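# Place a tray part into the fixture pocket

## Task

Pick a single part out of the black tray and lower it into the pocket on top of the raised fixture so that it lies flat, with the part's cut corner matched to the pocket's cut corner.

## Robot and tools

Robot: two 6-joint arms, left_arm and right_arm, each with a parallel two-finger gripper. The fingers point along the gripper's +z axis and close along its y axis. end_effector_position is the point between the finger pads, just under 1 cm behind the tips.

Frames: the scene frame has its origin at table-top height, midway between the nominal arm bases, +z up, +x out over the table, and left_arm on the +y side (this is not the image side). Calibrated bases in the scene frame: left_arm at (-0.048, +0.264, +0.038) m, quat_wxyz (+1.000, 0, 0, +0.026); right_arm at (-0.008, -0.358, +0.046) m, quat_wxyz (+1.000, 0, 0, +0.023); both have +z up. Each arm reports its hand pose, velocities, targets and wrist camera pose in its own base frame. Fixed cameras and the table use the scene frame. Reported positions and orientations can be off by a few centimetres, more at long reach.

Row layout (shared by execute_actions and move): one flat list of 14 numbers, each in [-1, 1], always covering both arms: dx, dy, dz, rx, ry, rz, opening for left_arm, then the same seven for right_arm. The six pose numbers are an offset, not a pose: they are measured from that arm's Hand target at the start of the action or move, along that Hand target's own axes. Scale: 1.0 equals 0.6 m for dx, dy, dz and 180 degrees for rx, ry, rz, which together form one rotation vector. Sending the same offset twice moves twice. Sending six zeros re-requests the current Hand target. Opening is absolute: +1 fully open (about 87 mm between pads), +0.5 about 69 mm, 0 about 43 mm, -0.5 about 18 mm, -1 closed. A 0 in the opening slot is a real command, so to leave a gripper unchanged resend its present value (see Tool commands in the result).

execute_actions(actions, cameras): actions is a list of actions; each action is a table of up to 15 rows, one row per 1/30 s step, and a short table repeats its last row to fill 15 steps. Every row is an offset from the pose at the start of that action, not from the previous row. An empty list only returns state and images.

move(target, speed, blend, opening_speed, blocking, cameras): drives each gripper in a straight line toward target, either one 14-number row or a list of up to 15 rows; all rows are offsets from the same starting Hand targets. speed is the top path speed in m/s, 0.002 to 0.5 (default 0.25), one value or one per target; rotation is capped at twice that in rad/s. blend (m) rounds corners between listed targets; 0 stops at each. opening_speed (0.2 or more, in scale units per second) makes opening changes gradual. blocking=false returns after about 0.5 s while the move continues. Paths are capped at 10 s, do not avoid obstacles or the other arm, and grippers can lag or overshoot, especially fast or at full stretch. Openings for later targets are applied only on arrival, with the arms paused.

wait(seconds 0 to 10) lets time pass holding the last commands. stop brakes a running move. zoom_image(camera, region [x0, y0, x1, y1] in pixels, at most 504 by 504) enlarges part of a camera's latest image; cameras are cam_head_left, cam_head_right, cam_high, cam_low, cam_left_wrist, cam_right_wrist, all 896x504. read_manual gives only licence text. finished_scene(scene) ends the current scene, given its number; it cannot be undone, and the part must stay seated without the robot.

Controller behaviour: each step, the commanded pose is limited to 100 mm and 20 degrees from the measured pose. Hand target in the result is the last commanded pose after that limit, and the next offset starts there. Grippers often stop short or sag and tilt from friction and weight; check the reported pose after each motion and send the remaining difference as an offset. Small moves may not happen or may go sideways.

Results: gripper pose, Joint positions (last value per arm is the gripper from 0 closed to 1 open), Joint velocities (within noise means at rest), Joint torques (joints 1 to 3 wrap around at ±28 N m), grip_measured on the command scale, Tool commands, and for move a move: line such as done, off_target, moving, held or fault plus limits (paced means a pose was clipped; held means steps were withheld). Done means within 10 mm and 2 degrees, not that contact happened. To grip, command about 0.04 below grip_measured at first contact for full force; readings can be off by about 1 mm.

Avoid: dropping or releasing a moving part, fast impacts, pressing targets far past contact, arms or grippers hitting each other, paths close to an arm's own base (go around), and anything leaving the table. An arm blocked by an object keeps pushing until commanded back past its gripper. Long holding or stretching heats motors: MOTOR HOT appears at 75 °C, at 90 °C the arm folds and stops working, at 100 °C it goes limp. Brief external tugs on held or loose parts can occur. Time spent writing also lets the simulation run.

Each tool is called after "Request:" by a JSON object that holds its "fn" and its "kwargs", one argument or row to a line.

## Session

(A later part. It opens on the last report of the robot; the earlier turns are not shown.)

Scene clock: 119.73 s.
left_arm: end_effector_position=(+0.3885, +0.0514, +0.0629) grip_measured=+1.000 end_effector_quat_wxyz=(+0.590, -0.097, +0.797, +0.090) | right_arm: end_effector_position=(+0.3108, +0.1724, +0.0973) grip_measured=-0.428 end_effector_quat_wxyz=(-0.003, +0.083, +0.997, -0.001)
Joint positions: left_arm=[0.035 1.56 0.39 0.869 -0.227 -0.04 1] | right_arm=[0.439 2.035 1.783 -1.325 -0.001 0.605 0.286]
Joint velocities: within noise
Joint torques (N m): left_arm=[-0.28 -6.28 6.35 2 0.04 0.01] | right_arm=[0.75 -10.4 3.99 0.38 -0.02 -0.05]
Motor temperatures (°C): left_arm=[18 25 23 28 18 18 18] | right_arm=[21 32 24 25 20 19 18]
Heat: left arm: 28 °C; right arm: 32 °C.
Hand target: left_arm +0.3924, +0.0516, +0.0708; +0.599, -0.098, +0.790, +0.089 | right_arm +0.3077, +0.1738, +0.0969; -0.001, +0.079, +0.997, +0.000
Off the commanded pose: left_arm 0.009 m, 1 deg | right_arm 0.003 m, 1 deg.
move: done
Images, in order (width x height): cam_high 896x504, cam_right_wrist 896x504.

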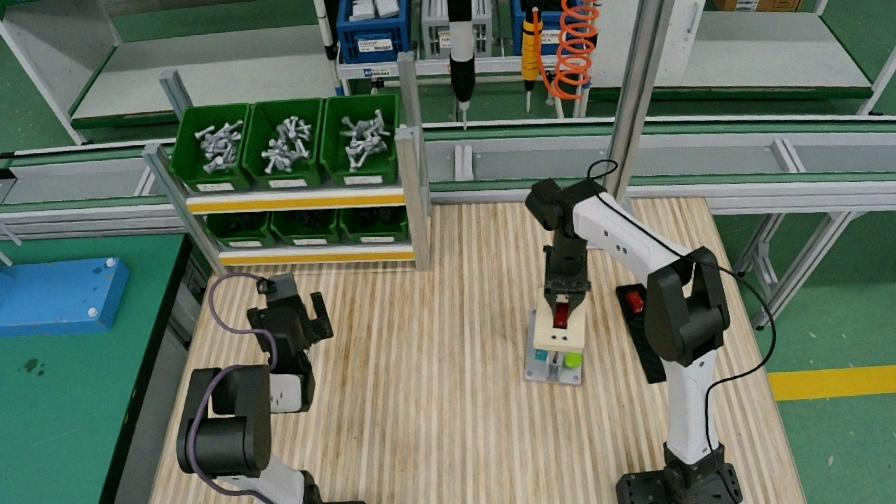

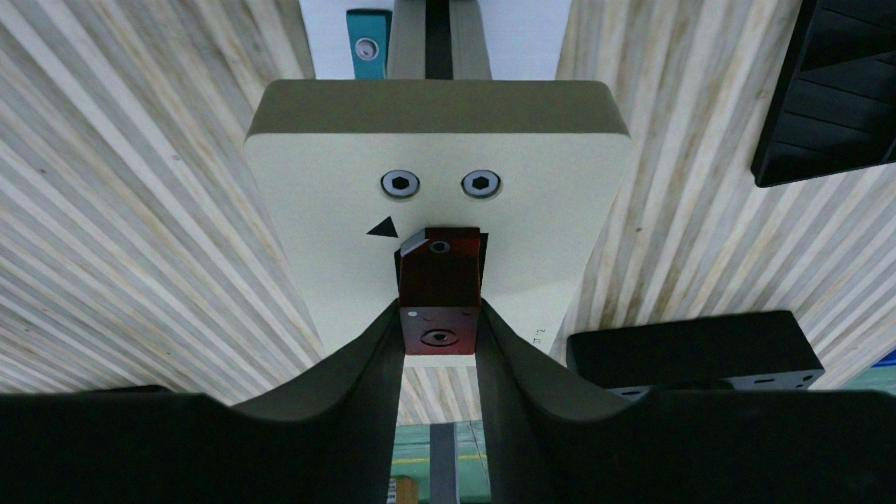

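Request:
{"fn": "move", "kwargs": {
  "target": [
    [0,0,0,0,0,0,1,0.006,0,-0.012,0,0,0,-0.95],
    [0,0,0,0,0,0,1,0.006,0,-0.003,0,0,0,-0.95]
  ],
  "speed": 0.06,
  "cameras": ["cam_right_wrist","cam_high"]
}}

Request:
{"fn": "zoom_image", "kwargs": {
  "camera": "cam_right_wrist",
  "region": [360, 140, 520, 280]
}}

Request:
{"fn": "zoom_image", "kwargs": {
  "camera": "cam_high",
  "region": [510, 260, 610, 360]
}}

Scene clock: 126.80 s.
left_arm: end_effector_position=(+0.3885, +0.0514, +0.0629) grip_measured=+1.000 end_effector_quat_wxyz=(+0.590, -0.097, +0.797, +0.090) | right_arm: end_effector_position=(+0.3104, +0.1729, +0.0973) grip_measured=-0.428 end_effector_quat_wxyz=(+0.001, +0.082, +0.997, +0.000)
Joint positions: left_arm=[0.035 1.56 0.39 0.869 -0.227 -0.04 1] | right_arm=[0.442 2.026 1.772 -1.315 0 0.605 0.286]
Joint velocities: within noise
Joint torques (N m): left_arm=[-0.27 -6.28 6.34 2 0.04 0.01] | right_arm=[1.02 -10.65 4.05 0.27 -0.03 0]
Motor temperatures (°C): left_arm=[18 25 23 28 18 18 18] | right_arm=[21 33 24 25 20 19 19]
Heat: left arm: 28 °C; right arm: 33 °C.
Hand target: left_arm +0.3924, +0.0516, +0.0708; +0.599, -0.098, +0.790, +0.089 | right_arm +0.3042, +0.1744, +0.0988; -0.001, +0.079, +0.997, +0.001
Off the commanded pose: left_arm 0.009 m, 1 deg | right_arm 0.007 m, 0 deg.
move: done
Images, in order (width x height): cam_high 896x504, cam_right_wrist 896x504.

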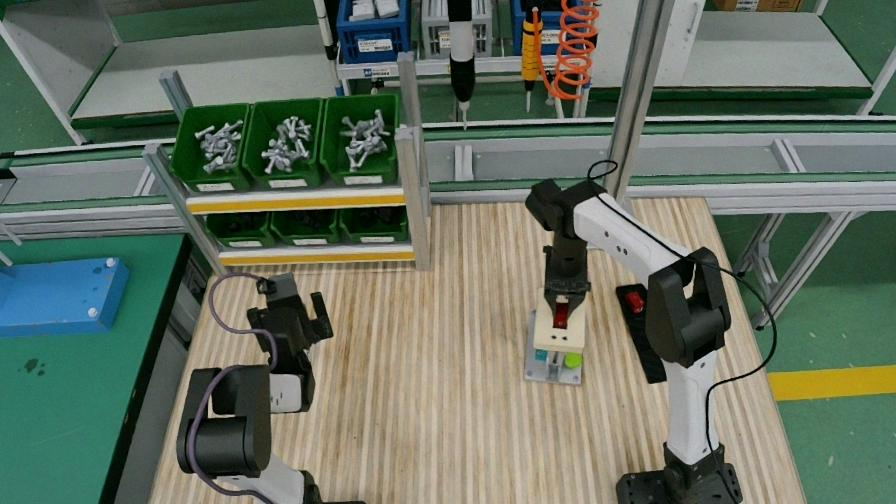

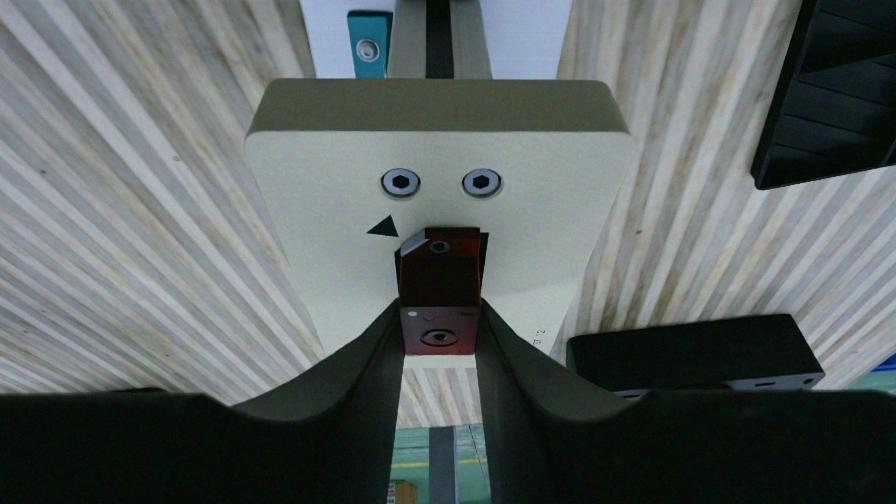

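Scaled by 3.150 from the camera's 896x504 image, which has a finer 1280x720 frame.

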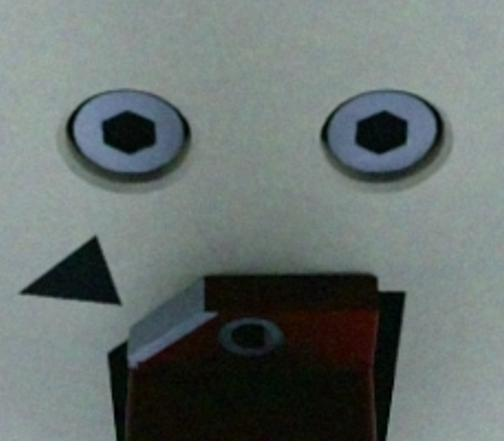

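Scaled by 5.040 from the camera's 896x504 image, which has a finer 1280x720 frame.

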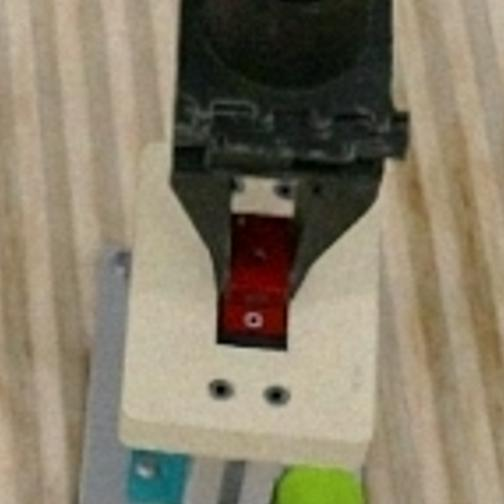

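Lift didn't free it. Lift more clearly, shift, look.

Request:
{"fn": "move", "kwargs": {
  "target": [
    [0,0,0,0,0,0,1,0.0,0,-0.02,0,0,0,-0.95],
    [0,0,0,0,0,0,1,0.006,0,-0.014,0,0,0,-0.95]
  ],
  "speed": 0.08,
  "cameras": ["cam_right_wrist","cam_high"]
}}

Request:
{"fn": "zoom_image", "kwargs": {
  "camera": "cam_right_wrist",
  "region": [360, 140, 520, 280]
}}

Request:
{"fn": "zoom_image", "kwargs": {
  "camera": "cam_high",
  "region": [510, 260, 610, 360]
}}

Scene clock: 131.83 s.
left_arm: end_effector_position=(+0.3885, +0.0514, +0.0629) grip_measured=+1.000 end_effector_quat_wxyz=(+0.590, -0.097, +0.797, +0.090) | right_arm: end_effector_position=(+0.3051, +0.1738, +0.0979) grip_measured=-0.428 end_effector_quat_wxyz=(-0.007, +0.079, +0.997, -0.004)
Joint positions: left_arm=[0.035 1.56 0.39 0.869 -0.227 -0.04 1] | right_arm=[0.45 2.026 1.772 -1.331 0 0.608 0.286]
Joint velocities: within noise
Joint torques (N m): left_arm=[-0.27 -6.3 6.35 2 0.04 0.01] | right_arm=[0.77 -11.78 5.12 0.13 -0.03 0.02]
Motor temperatures (°C): left_arm=[18 25 23 28 18 18 18] | right_arm=[21 32 24 24 20 19 19]
Heat: left arm: 28 °C; right arm: 32 °C.
Hand target: left_arm +0.3924, +0.0516, +0.0708; +0.599, -0.098, +0.790, +0.089 | right_arm +0.3006, +0.1749, +0.1072; -0.001, +0.079, +0.997, +0.001
Off the commanded pose: left_arm 0.009 m, 1 deg | right_arm 0.010 m, 1 deg.
move: done
Images, in order (width x height): cam_high 896x504, cam_right_wrist 896x504.

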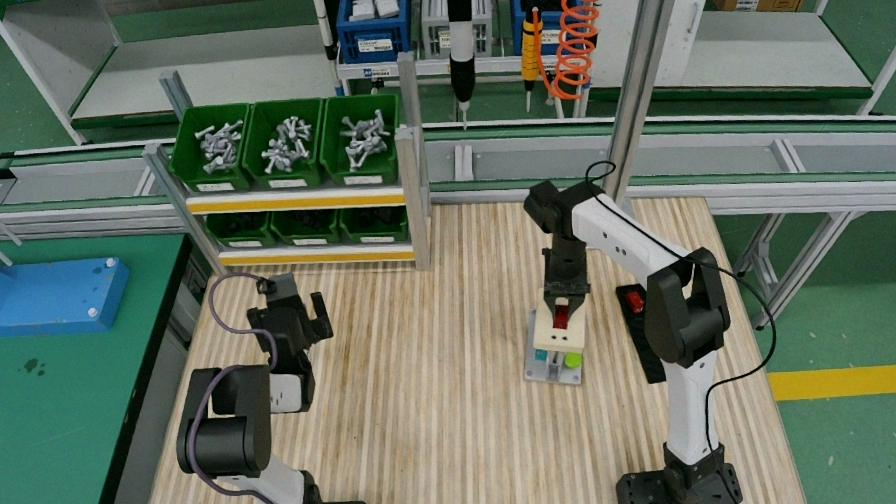

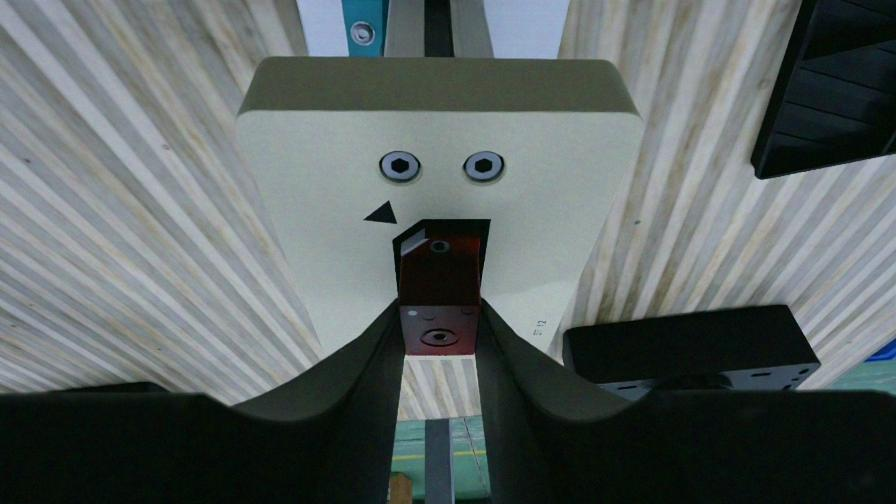

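Scaled by 3.150 from the camera's 896x504 image, which has a finer 1280x720 frame.

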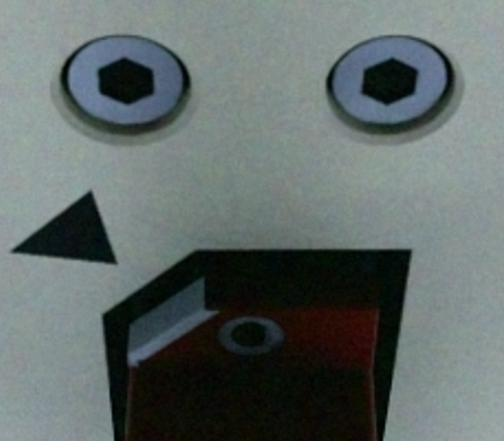

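Scaled by 5.040 from the camera's 896x504 image, which has a finer 1280x720 frame.

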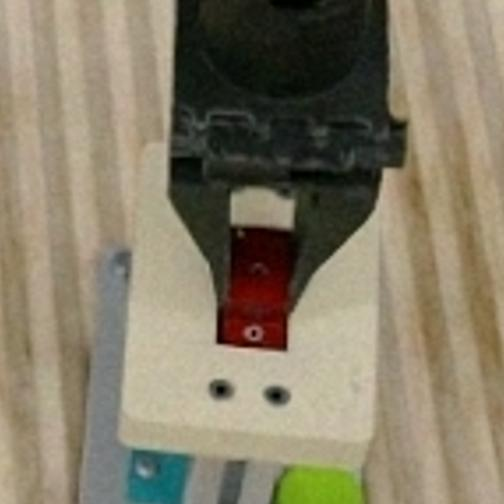

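Request:
{"fn": "move", "kwargs": {
  "target": [0,0,0,0,0,0,1,-0.003,0,0.025,0,0,0,-0.95],
  "speed": 0.05,
  "cameras": ["cam_right_wrist","cam_high"]
}}

Request:
{"fn": "zoom_image", "kwargs": {
  "camera": "cam_right_wrist",
  "region": [360, 180, 520, 380]
}}

Request:
{"fn": "zoom_image", "kwargs": {
  "camera": "cam_high",
  "region": [530, 290, 590, 350]
}}

Scene clock: 137.67 s.
left_arm: end_effector_position=(+0.3885, +0.0514, +0.0629) grip_measured=+1.000 end_effector_quat_wxyz=(+0.590, -0.097, +0.797, +0.090) | right_arm: end_effector_position=(+0.3053, +0.1737, +0.0957) grip_measured=-0.428 end_effector_quat_wxyz=(+0.000, +0.079, +0.997, -0.001)
Joint positions: left_arm=[0.035 1.56 0.39 0.869 -0.227 -0.04 1] | right_arm=[0.45 2.012 1.743 -1.303 0.001 0.609 0.286]
Joint velocities: within noise
Joint torques (N m): left_arm=[-0.27 -6.3 6.35 2 0.04 0.01] | right_arm=[0.49 -9.68 3.67 0.44 -0.04 0]
Motor temperatures (°C): left_arm=[18 25 23 29 18 18 18] | right_arm=[21 32 24 24 20 19 19]
Heat: left arm: 29 °C; right arm: 32 °C.
Hand target: left_arm +0.3924, +0.0516, +0.0708; +0.599, -0.098, +0.790, +0.089 | right_arm +0.3024, +0.1746, +0.0922; -0.001, +0.079, +0.997, +0.001
Off the commanded pose: left_arm 0.009 m, 1 deg | right_arm 0.005 m, 0 deg.
move: done
Images, in order (width x height): cam_high 896x504, cam_right_wrist 896x504.

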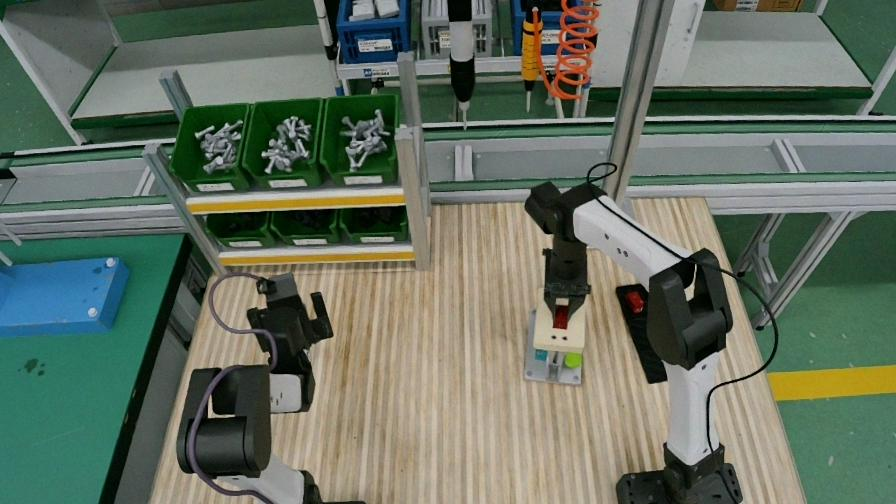

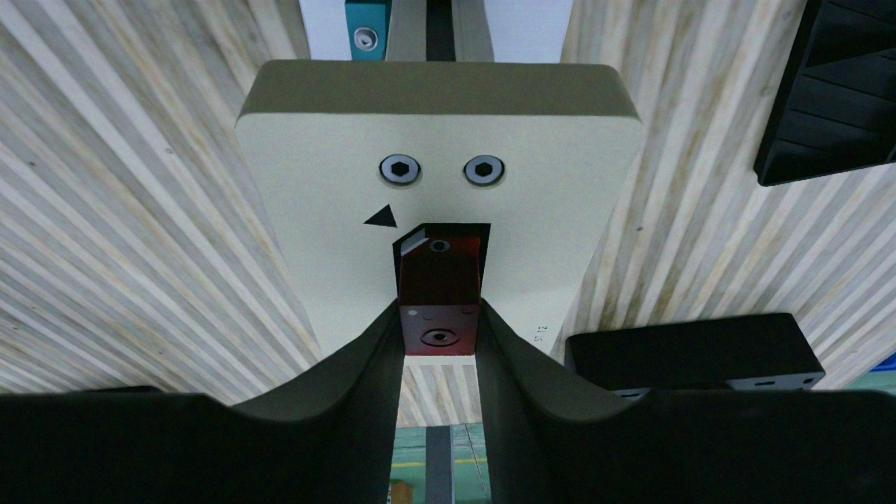

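Scaled by 2.520 from the camera's 896x504 image, which has a finer 1280x720 frame.

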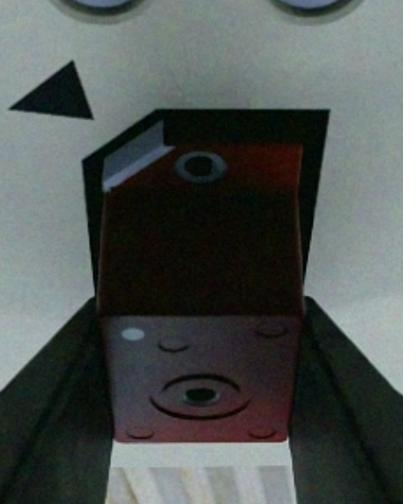

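Scaled by 8.400 from the camera's 896x504 image, which has a finer 1280x720 frame.

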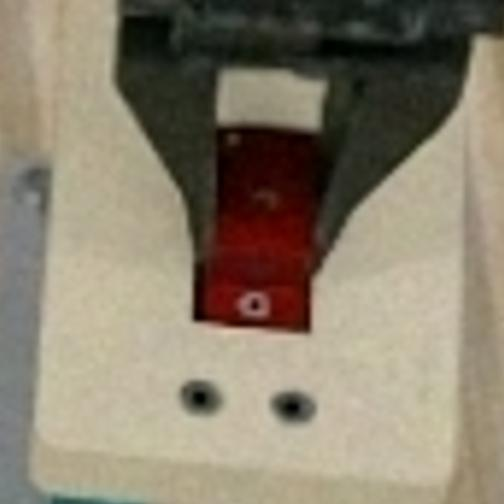

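Request:
{"fn": "move", "kwargs": {
  "target": [
    [0,0,0,0,0,0,1,-0.001,0,-0.018,0,0,0,-0.95],
    [0,0,0,0,0,0,1,-0.006,0,-0.010,0,0,0,-0.95],
    [0,0,0,0,0,0,1,-0.006,0,0.008,0,0,0,-0.95]
  ],
  "speed": 0.05,
  "cameras": ["cam_right_wrist","cam_high"]
}}

Request:
{"fn": "zoom_image", "kwargs": {
  "camera": "cam_right_wrist",
  "region": [360, 180, 520, 380]
}}

Request:
{"fn": "zoom_image", "kwargs": {
  "camera": "cam_high",
  "region": [530, 290, 590, 350]
}}

Scene clock: 145.07 s.
left_arm: end_effector_position=(+0.3885, +0.0514, +0.0629) grip_measured=+1.000 end_effector_quat_wxyz=(+0.590, -0.097, +0.797, +0.090) | right_arm: end_effector_position=(+0.3054, +0.1737, +0.0955) grip_measured=-0.428 end_effector_quat_wxyz=(+0.000, +0.079, +0.997, +0.000)
Joint positions: left_arm=[0.035 1.56 0.39 0.869 -0.227 -0.04 1] | right_arm=[0.45 2.012 1.743 -1.302 0.001 0.608 0.286]
Joint velocities: within noise
Joint torques (N m): left_arm=[-0.27 -6.3 6.37 2 0.04 0.01] | right_arm=[-0.01 -8.53 3.66 0.57 -0.04 -0.06]
Motor temperatures (°C): left_arm=[18 25 24 29 18 18 18] | right_arm=[21 33 24 24 20 19 19]
Heat: left arm: 29 °C; right arm: 33 °C.
Hand target: left_arm +0.3924, +0.0516, +0.0708; +0.599, -0.098, +0.790, +0.089 | right_arm +0.3060, +0.1741, +0.0873; -0.001, +0.079, +0.997, +0.000
Off the commanded pose: left_arm 0.009 m, 1 deg | right_arm 0.008 m, 0 deg.
move: done
Images, in order (width x height): cam_high 896x504, cam_right_wrist 896x504.

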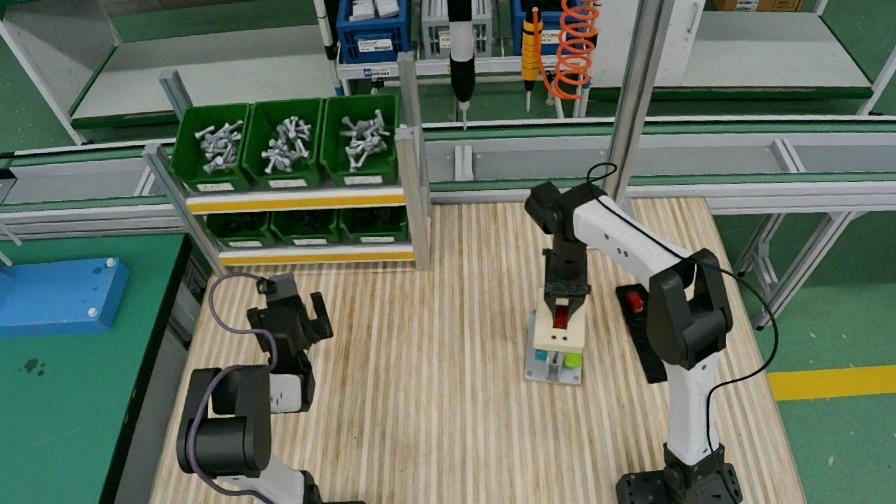

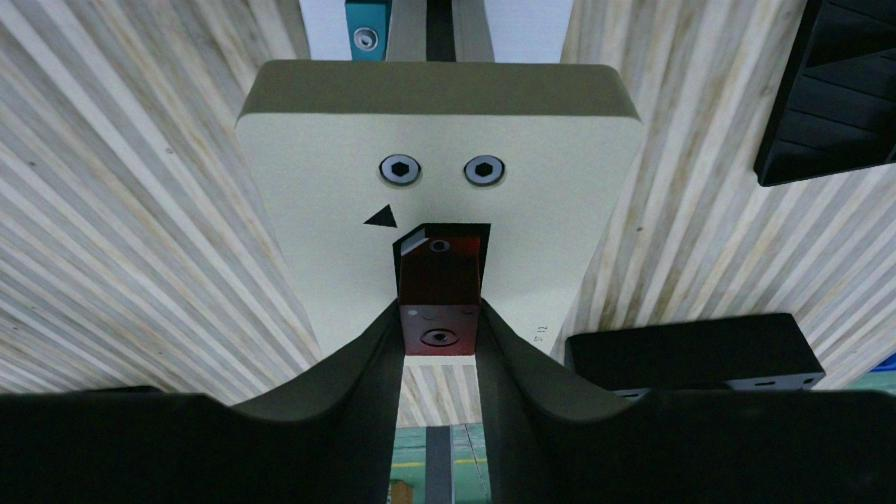

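Scaled by 2.520 from the camera's 896x504 image, which has a finer 1280x720 frame.

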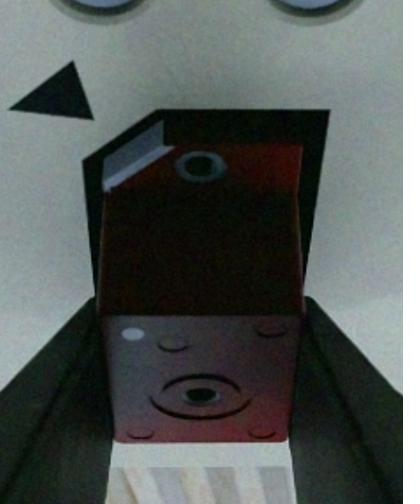

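Scaled by 8.400 from the camera's 896x504 image, which has a finer 1280x720 frame.

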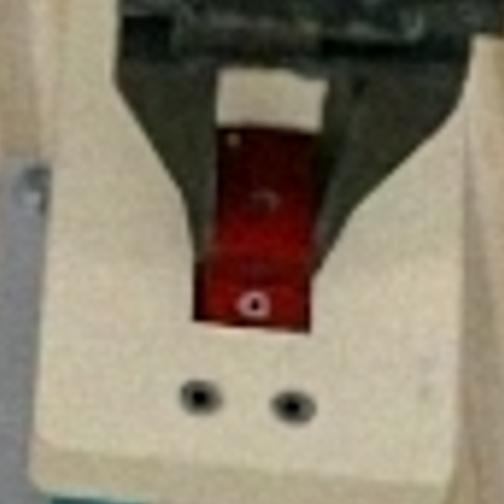

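Request:
{"fn": "move", "kwargs": {
  "target": [
    [0,0,0,0,0,0,1,0,0,-0.045,0,0,0,-0.95],
    [0,0,0,0,0,0,1,0.001,0,-0.02,0,0,0,-0.95]
  ],
  "speed": 0.06,
  "cameras": ["cam_right_wrist","cam_high"]
}}

Request:
{"fn": "zoom_image", "kwargs": {
  "camera": "cam_right_wrist",
  "region": [360, 180, 520, 380]
}}

Request:
{"fn": "zoom_image", "kwargs": {
  "camera": "cam_high",
  "region": [530, 290, 590, 350]
}}

Scene clock: 159.43 s.
left_arm: end_effector_position=(+0.3885, +0.0514, +0.0629) grip_measured=+1.000 end_effector_quat_wxyz=(+0.590, -0.097, +0.797, +0.090) | right_arm: end_effector_position=(+0.3062, +0.1741, +0.1016) grip_measured=-0.428 end_effector_quat_wxyz=(+0.002, +0.079, +0.997, +0.000)
Joint positions: left_arm=[0.035 1.56 0.39 0.869 -0.227 -0.04 1] | right_arm=[0.45 2.012 1.768 -1.324 0.001 0.608 0.286]
Joint velocities: within noise
Joint torques (N m): left_arm=[-0.27 -6.28 6.35 2 0.04 0.01] | right_arm=[0.08 -8.94 4.94 0.31 -0.04 -0.04]
Motor temperatures (°C): left_arm=[18 25 24 29 18 18 18] | right_arm=[21 33 24 25 20 19 19]
Heat: left arm: 29 °C; right arm: 33 °C.
Hand target: left_arm +0.3924, +0.0516, +0.0708; +0.599, -0.098, +0.790, +0.089 | right_arm +0.3054, +0.1742, +0.0994; -0.001, +0.079, +0.997, +0.001
Off the commanded pose: left_arm 0.009 m, 1 deg | right_arm 0.002 m, 0 deg.
move: done
Images, in order (width x height): cam_high 896x504, cam_right_wrist 896x504.

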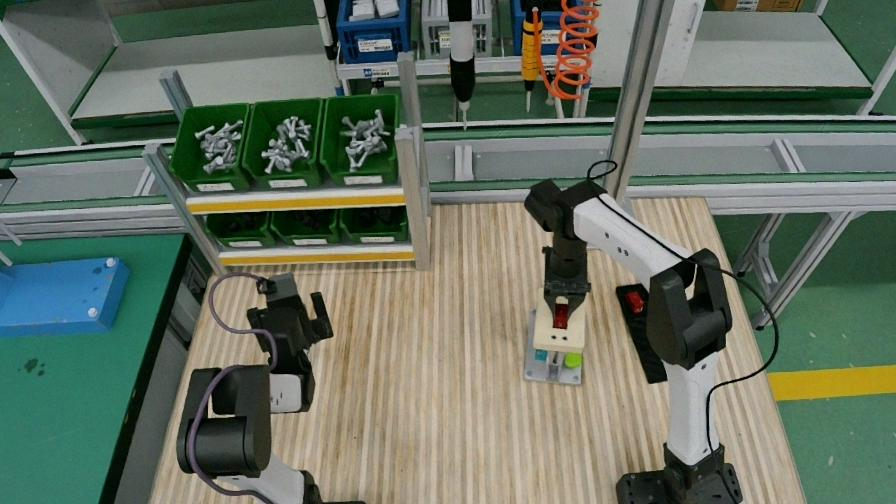

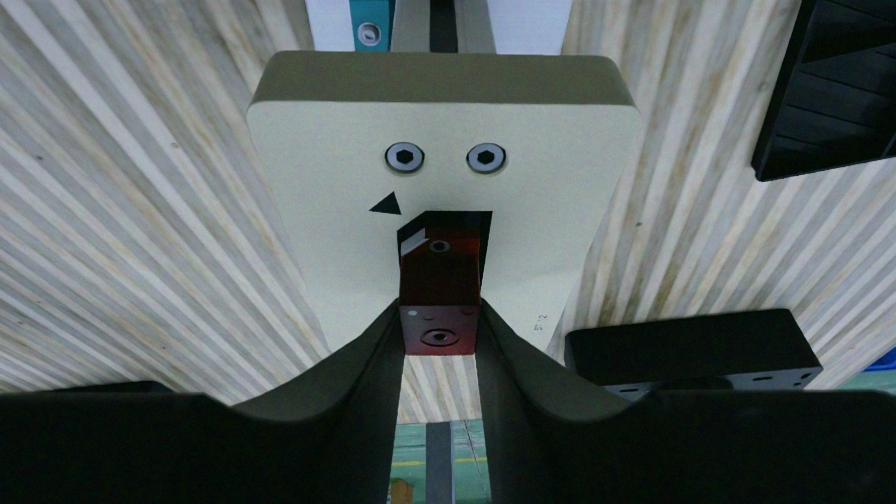

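Scaled by 2.520 from the camera's 896x504 image, which has a finer 1280x720 frame.

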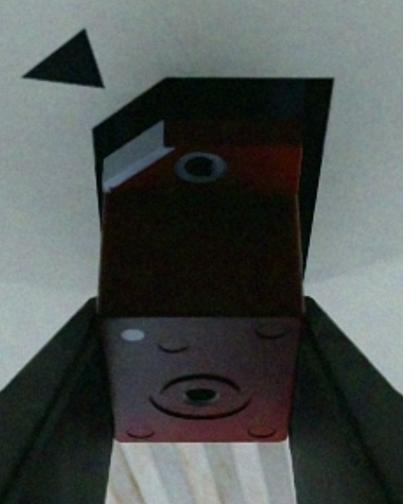

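Scaled by 8.400 from the camera's 896x504 image, which has a finer 1280x720 frame.

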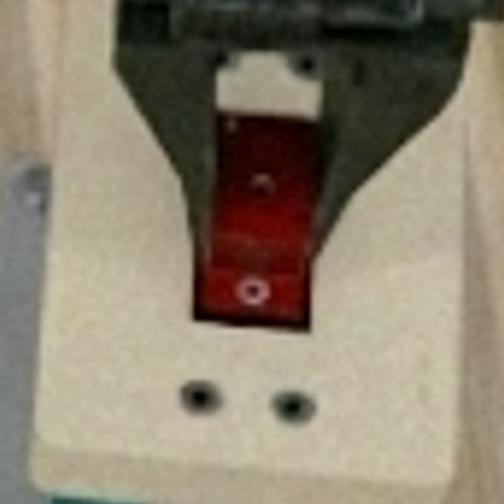

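Request:
{"fn": "move", "kwargs": {
  "target": [
    [0,0,0,0,0,0,1,-0.0045,0,0.0,0,0,0,-0.95],
    [0,0,0,0,0,0,1,-0.0045,0,0.018,0,0,0,-0.95]
  ],
  "speed": 0.05,
  "cameras": ["cam_right_wrist","cam_high"]
}}

Request:
{"fn": "zoom_image", "kwargs": {
  "camera": "cam_right_wrist",
  "region": [360, 180, 520, 380]
}}

Request:
{"fn": "zoom_image", "kwargs": {
  "camera": "cam_high",
  "region": [530, 290, 590, 350]
}}

Scene clock: 171.30 s.
left_arm: end_effector_position=(+0.3885, +0.0514, +0.0629) grip_measured=+1.000 end_effector_quat_wxyz=(+0.590, -0.097, +0.797, +0.090) | right_arm: end_effector_position=(+0.3068, +0.1740, +0.0958) grip_measured=-0.428 end_effector_quat_wxyz=(+0.000, +0.079, +0.997, -0.001)
Joint positions: left_arm=[0.035 1.56 0.39 0.869 -0.227 -0.04 1] | right_arm=[0.449 2.019 1.754 -1.308 0.001 0.608 0.286]
Joint velocities: within noise
Joint torques (N m): left_arm=[-0.27 -6.28 6.35 2 0.04 0.01] | right_arm=[-0.2 -8.62 3.9 0.54 -0.04 -0.08]
Motor temperatures (°C): left_arm=[18 25 24 30 18 18 18] | right_arm=[21 33 24 24 20 19 19]
Heat: left arm: 30 °C; right arm: 33 °C.
Hand target: left_arm +0.3924, +0.0516, +0.0708; +0.599, -0.098, +0.790, +0.089 | right_arm +0.3080, +0.1738, +0.0886; -0.001, +0.079, +0.997, +0.000
Off the commanded pose: left_arm 0.009 m, 1 deg | right_arm 0.007 m, 0 deg.
move: done
Images, in order (width x height): cam_high 896x504, cam_right_wrist 896x504.

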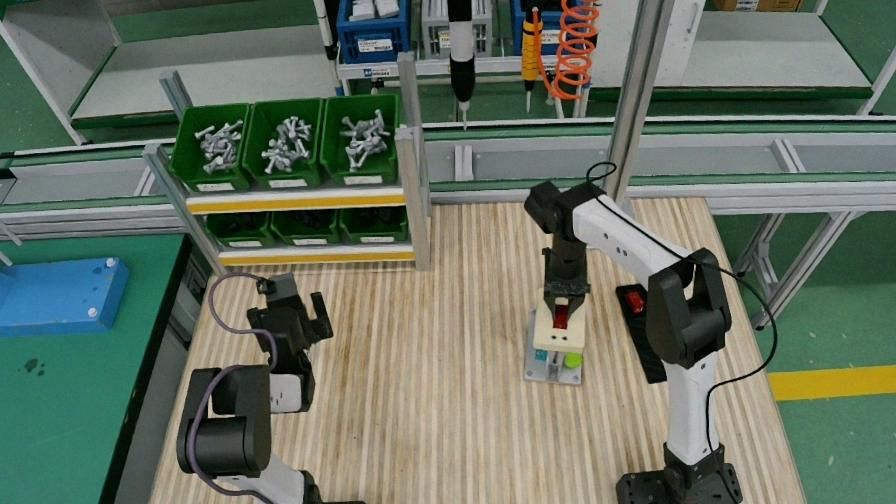

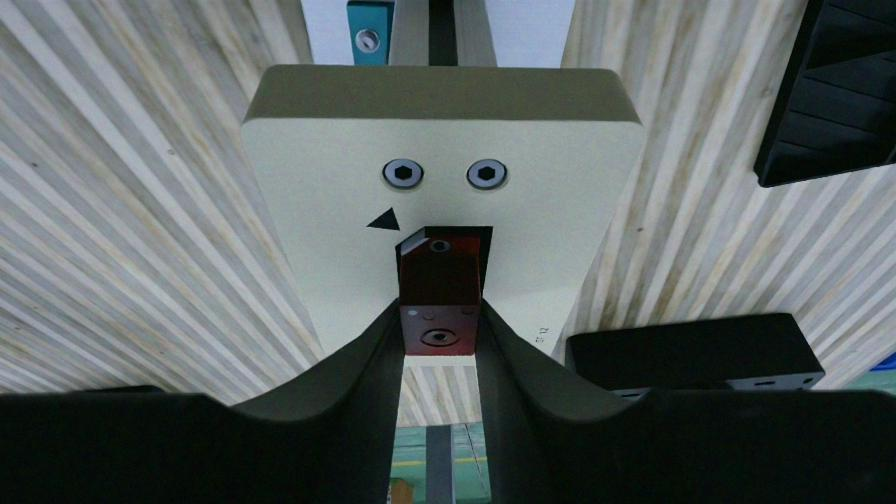

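Scaled by 2.520 from the camera's 896x504 image, which has a finer 1280x720 frame.

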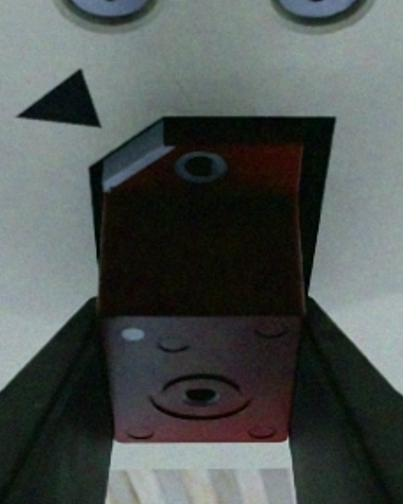

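Scaled by 8.400 from the camera's 896x504 image, which has a finer 1280x720 frame.

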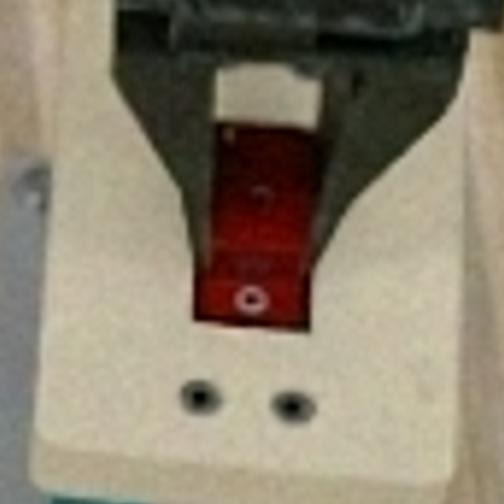

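Request:
{"fn": "move", "kwargs": {
  "target": [
    [0,0,0,0,0,0,1,0,0,-0.008,0,0,0,-0.95],
    [0,0,0,0,0,0,1,0,0,-0.008,0,0,0,-0.1],
    [0,0,0,0,0,0,1,0,0,-0.12,0,0,0,-0.1]
  ],
  "speed": 0.1,
  "opening_speed": 0.8,
  "cameras": ["cam_right_wrist","cam_high","cam_low"]
}}

Request:
{"fn": "zoom_image", "kwargs": {
  "camera": "cam_right_wrist",
  "region": [340, 100, 540, 300]
}}

Request:
{"fn": "zoom_image", "kwargs": {
  "camera": "cam_high",
  "region": [530, 280, 590, 350]
}}

Request:
{"fn": "zoom_image", "kwargs": {
  "camera": "cam_low",
  "region": [280, 150, 460, 260]
}}

Scene clock: 185.70 s.
left_arm: end_effector_position=(+0.3885, +0.0514, +0.0629) grip_measured=+1.000 end_effector_quat_wxyz=(+0.590, -0.097, +0.797, +0.090) | right_arm: end_effector_position=(+0.3052, +0.1732, +0.1569) grip_measured=-0.100 end_effector_quat_wxyz=(-0.003, +0.079, +0.997, -0.002)
Joint positions: left_arm=[0.035 1.56 0.39 0.869 -0.227 -0.04 1] | right_arm=[0.449 2.045 2.036 -1.569 0.001 0.608 0.45]
Joint velocities: within noise
Joint torques (N m): left_arm=[-0.28 -6.27 6.37 2 0.04 0.01] | right_arm=[-0.24 -8.5 7.36 0.14 -0.05 -0.08]
Motor temperatures (°C): left_arm=[18 25 24 30 18 18 18] | right_arm=[20 32 24 24 20 19 19]
Heat: left arm: 30 °C; right arm: 32 °C.
Hand target: left_arm +0.3924, +0.0516, +0.0708; +0.599, -0.098, +0.790, +0.089 | right_arm +0.3081, +0.1737, +0.1606; -0.001, +0.079, +0.997, +0.001
Off the commanded pose: left_arm 0.009 m, 1 deg | right_arm 0.005 m, 0 deg.
joint sent to its limit (right arm) — joint 4 (wrist pitch), lower limit. The joint targets still meet the commanded pose.
move: done
Images, in order (width x height): cam_high 896x504, cam_low 896x504, cam_right_wrist 896x504.

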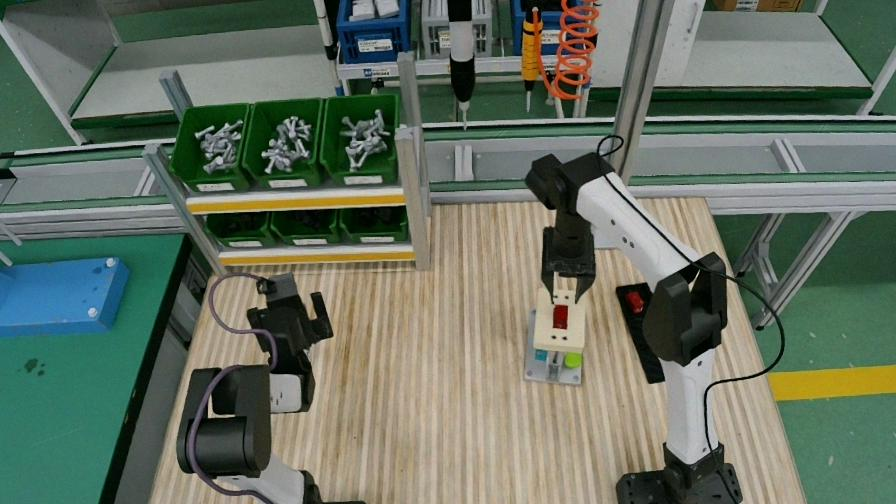

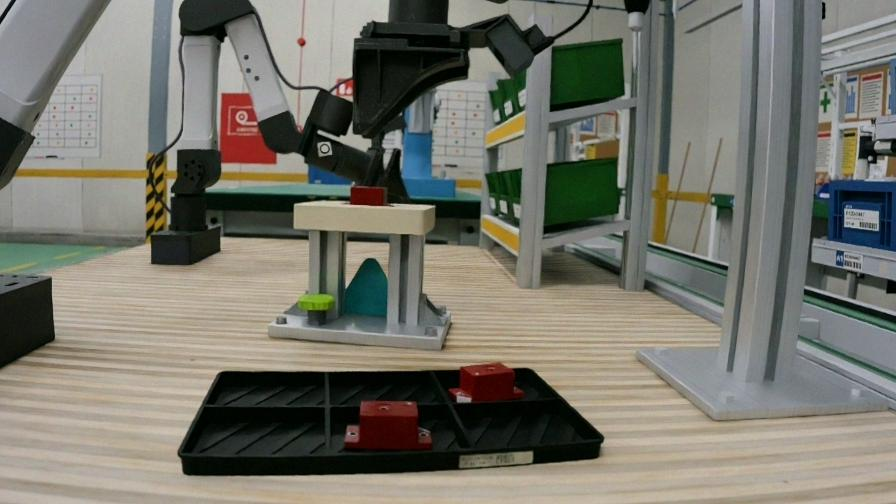

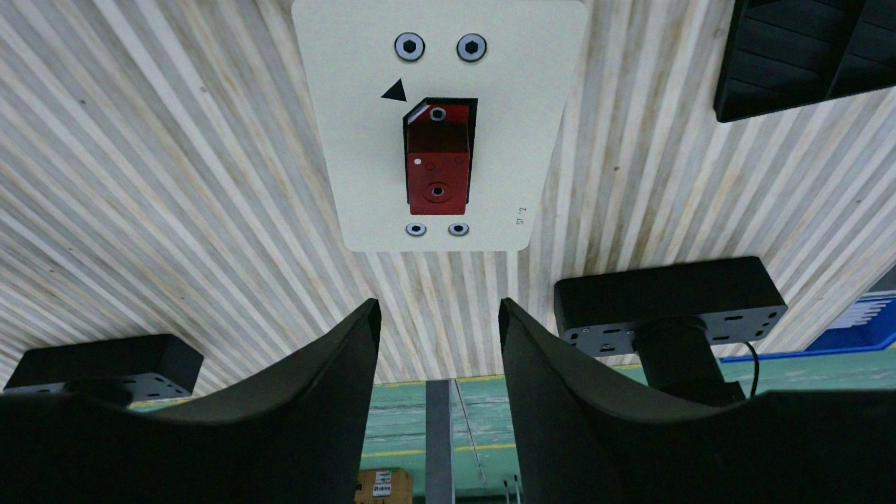

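Scaled by 2.520 from the camera's 896x504 image, which has a finer 1280x720 frame.

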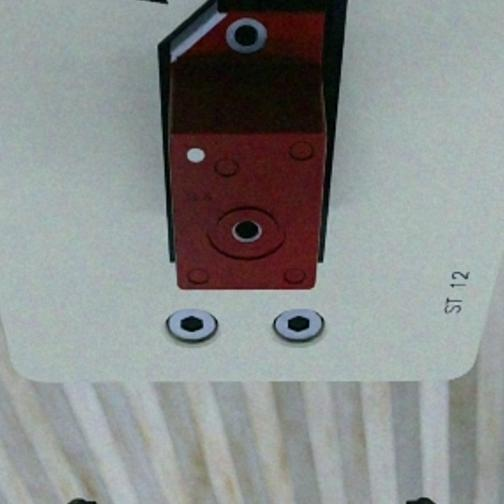

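Scaled by 7.200 from the camera's 896x504 image, which has a finer 1280x720 frame.

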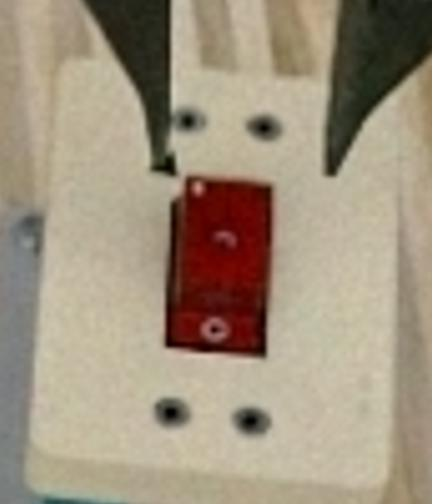

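Scaled by 2.800 from the camera's 896x504 image, which has a finer 1280x720 frame.

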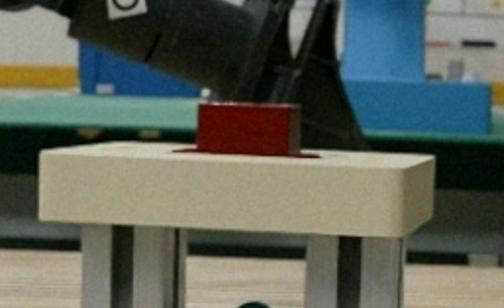

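Request:
{"fn": "finished_scene", "kwargs": {
  "scene": 2
}}

The scene is finished: the task was done.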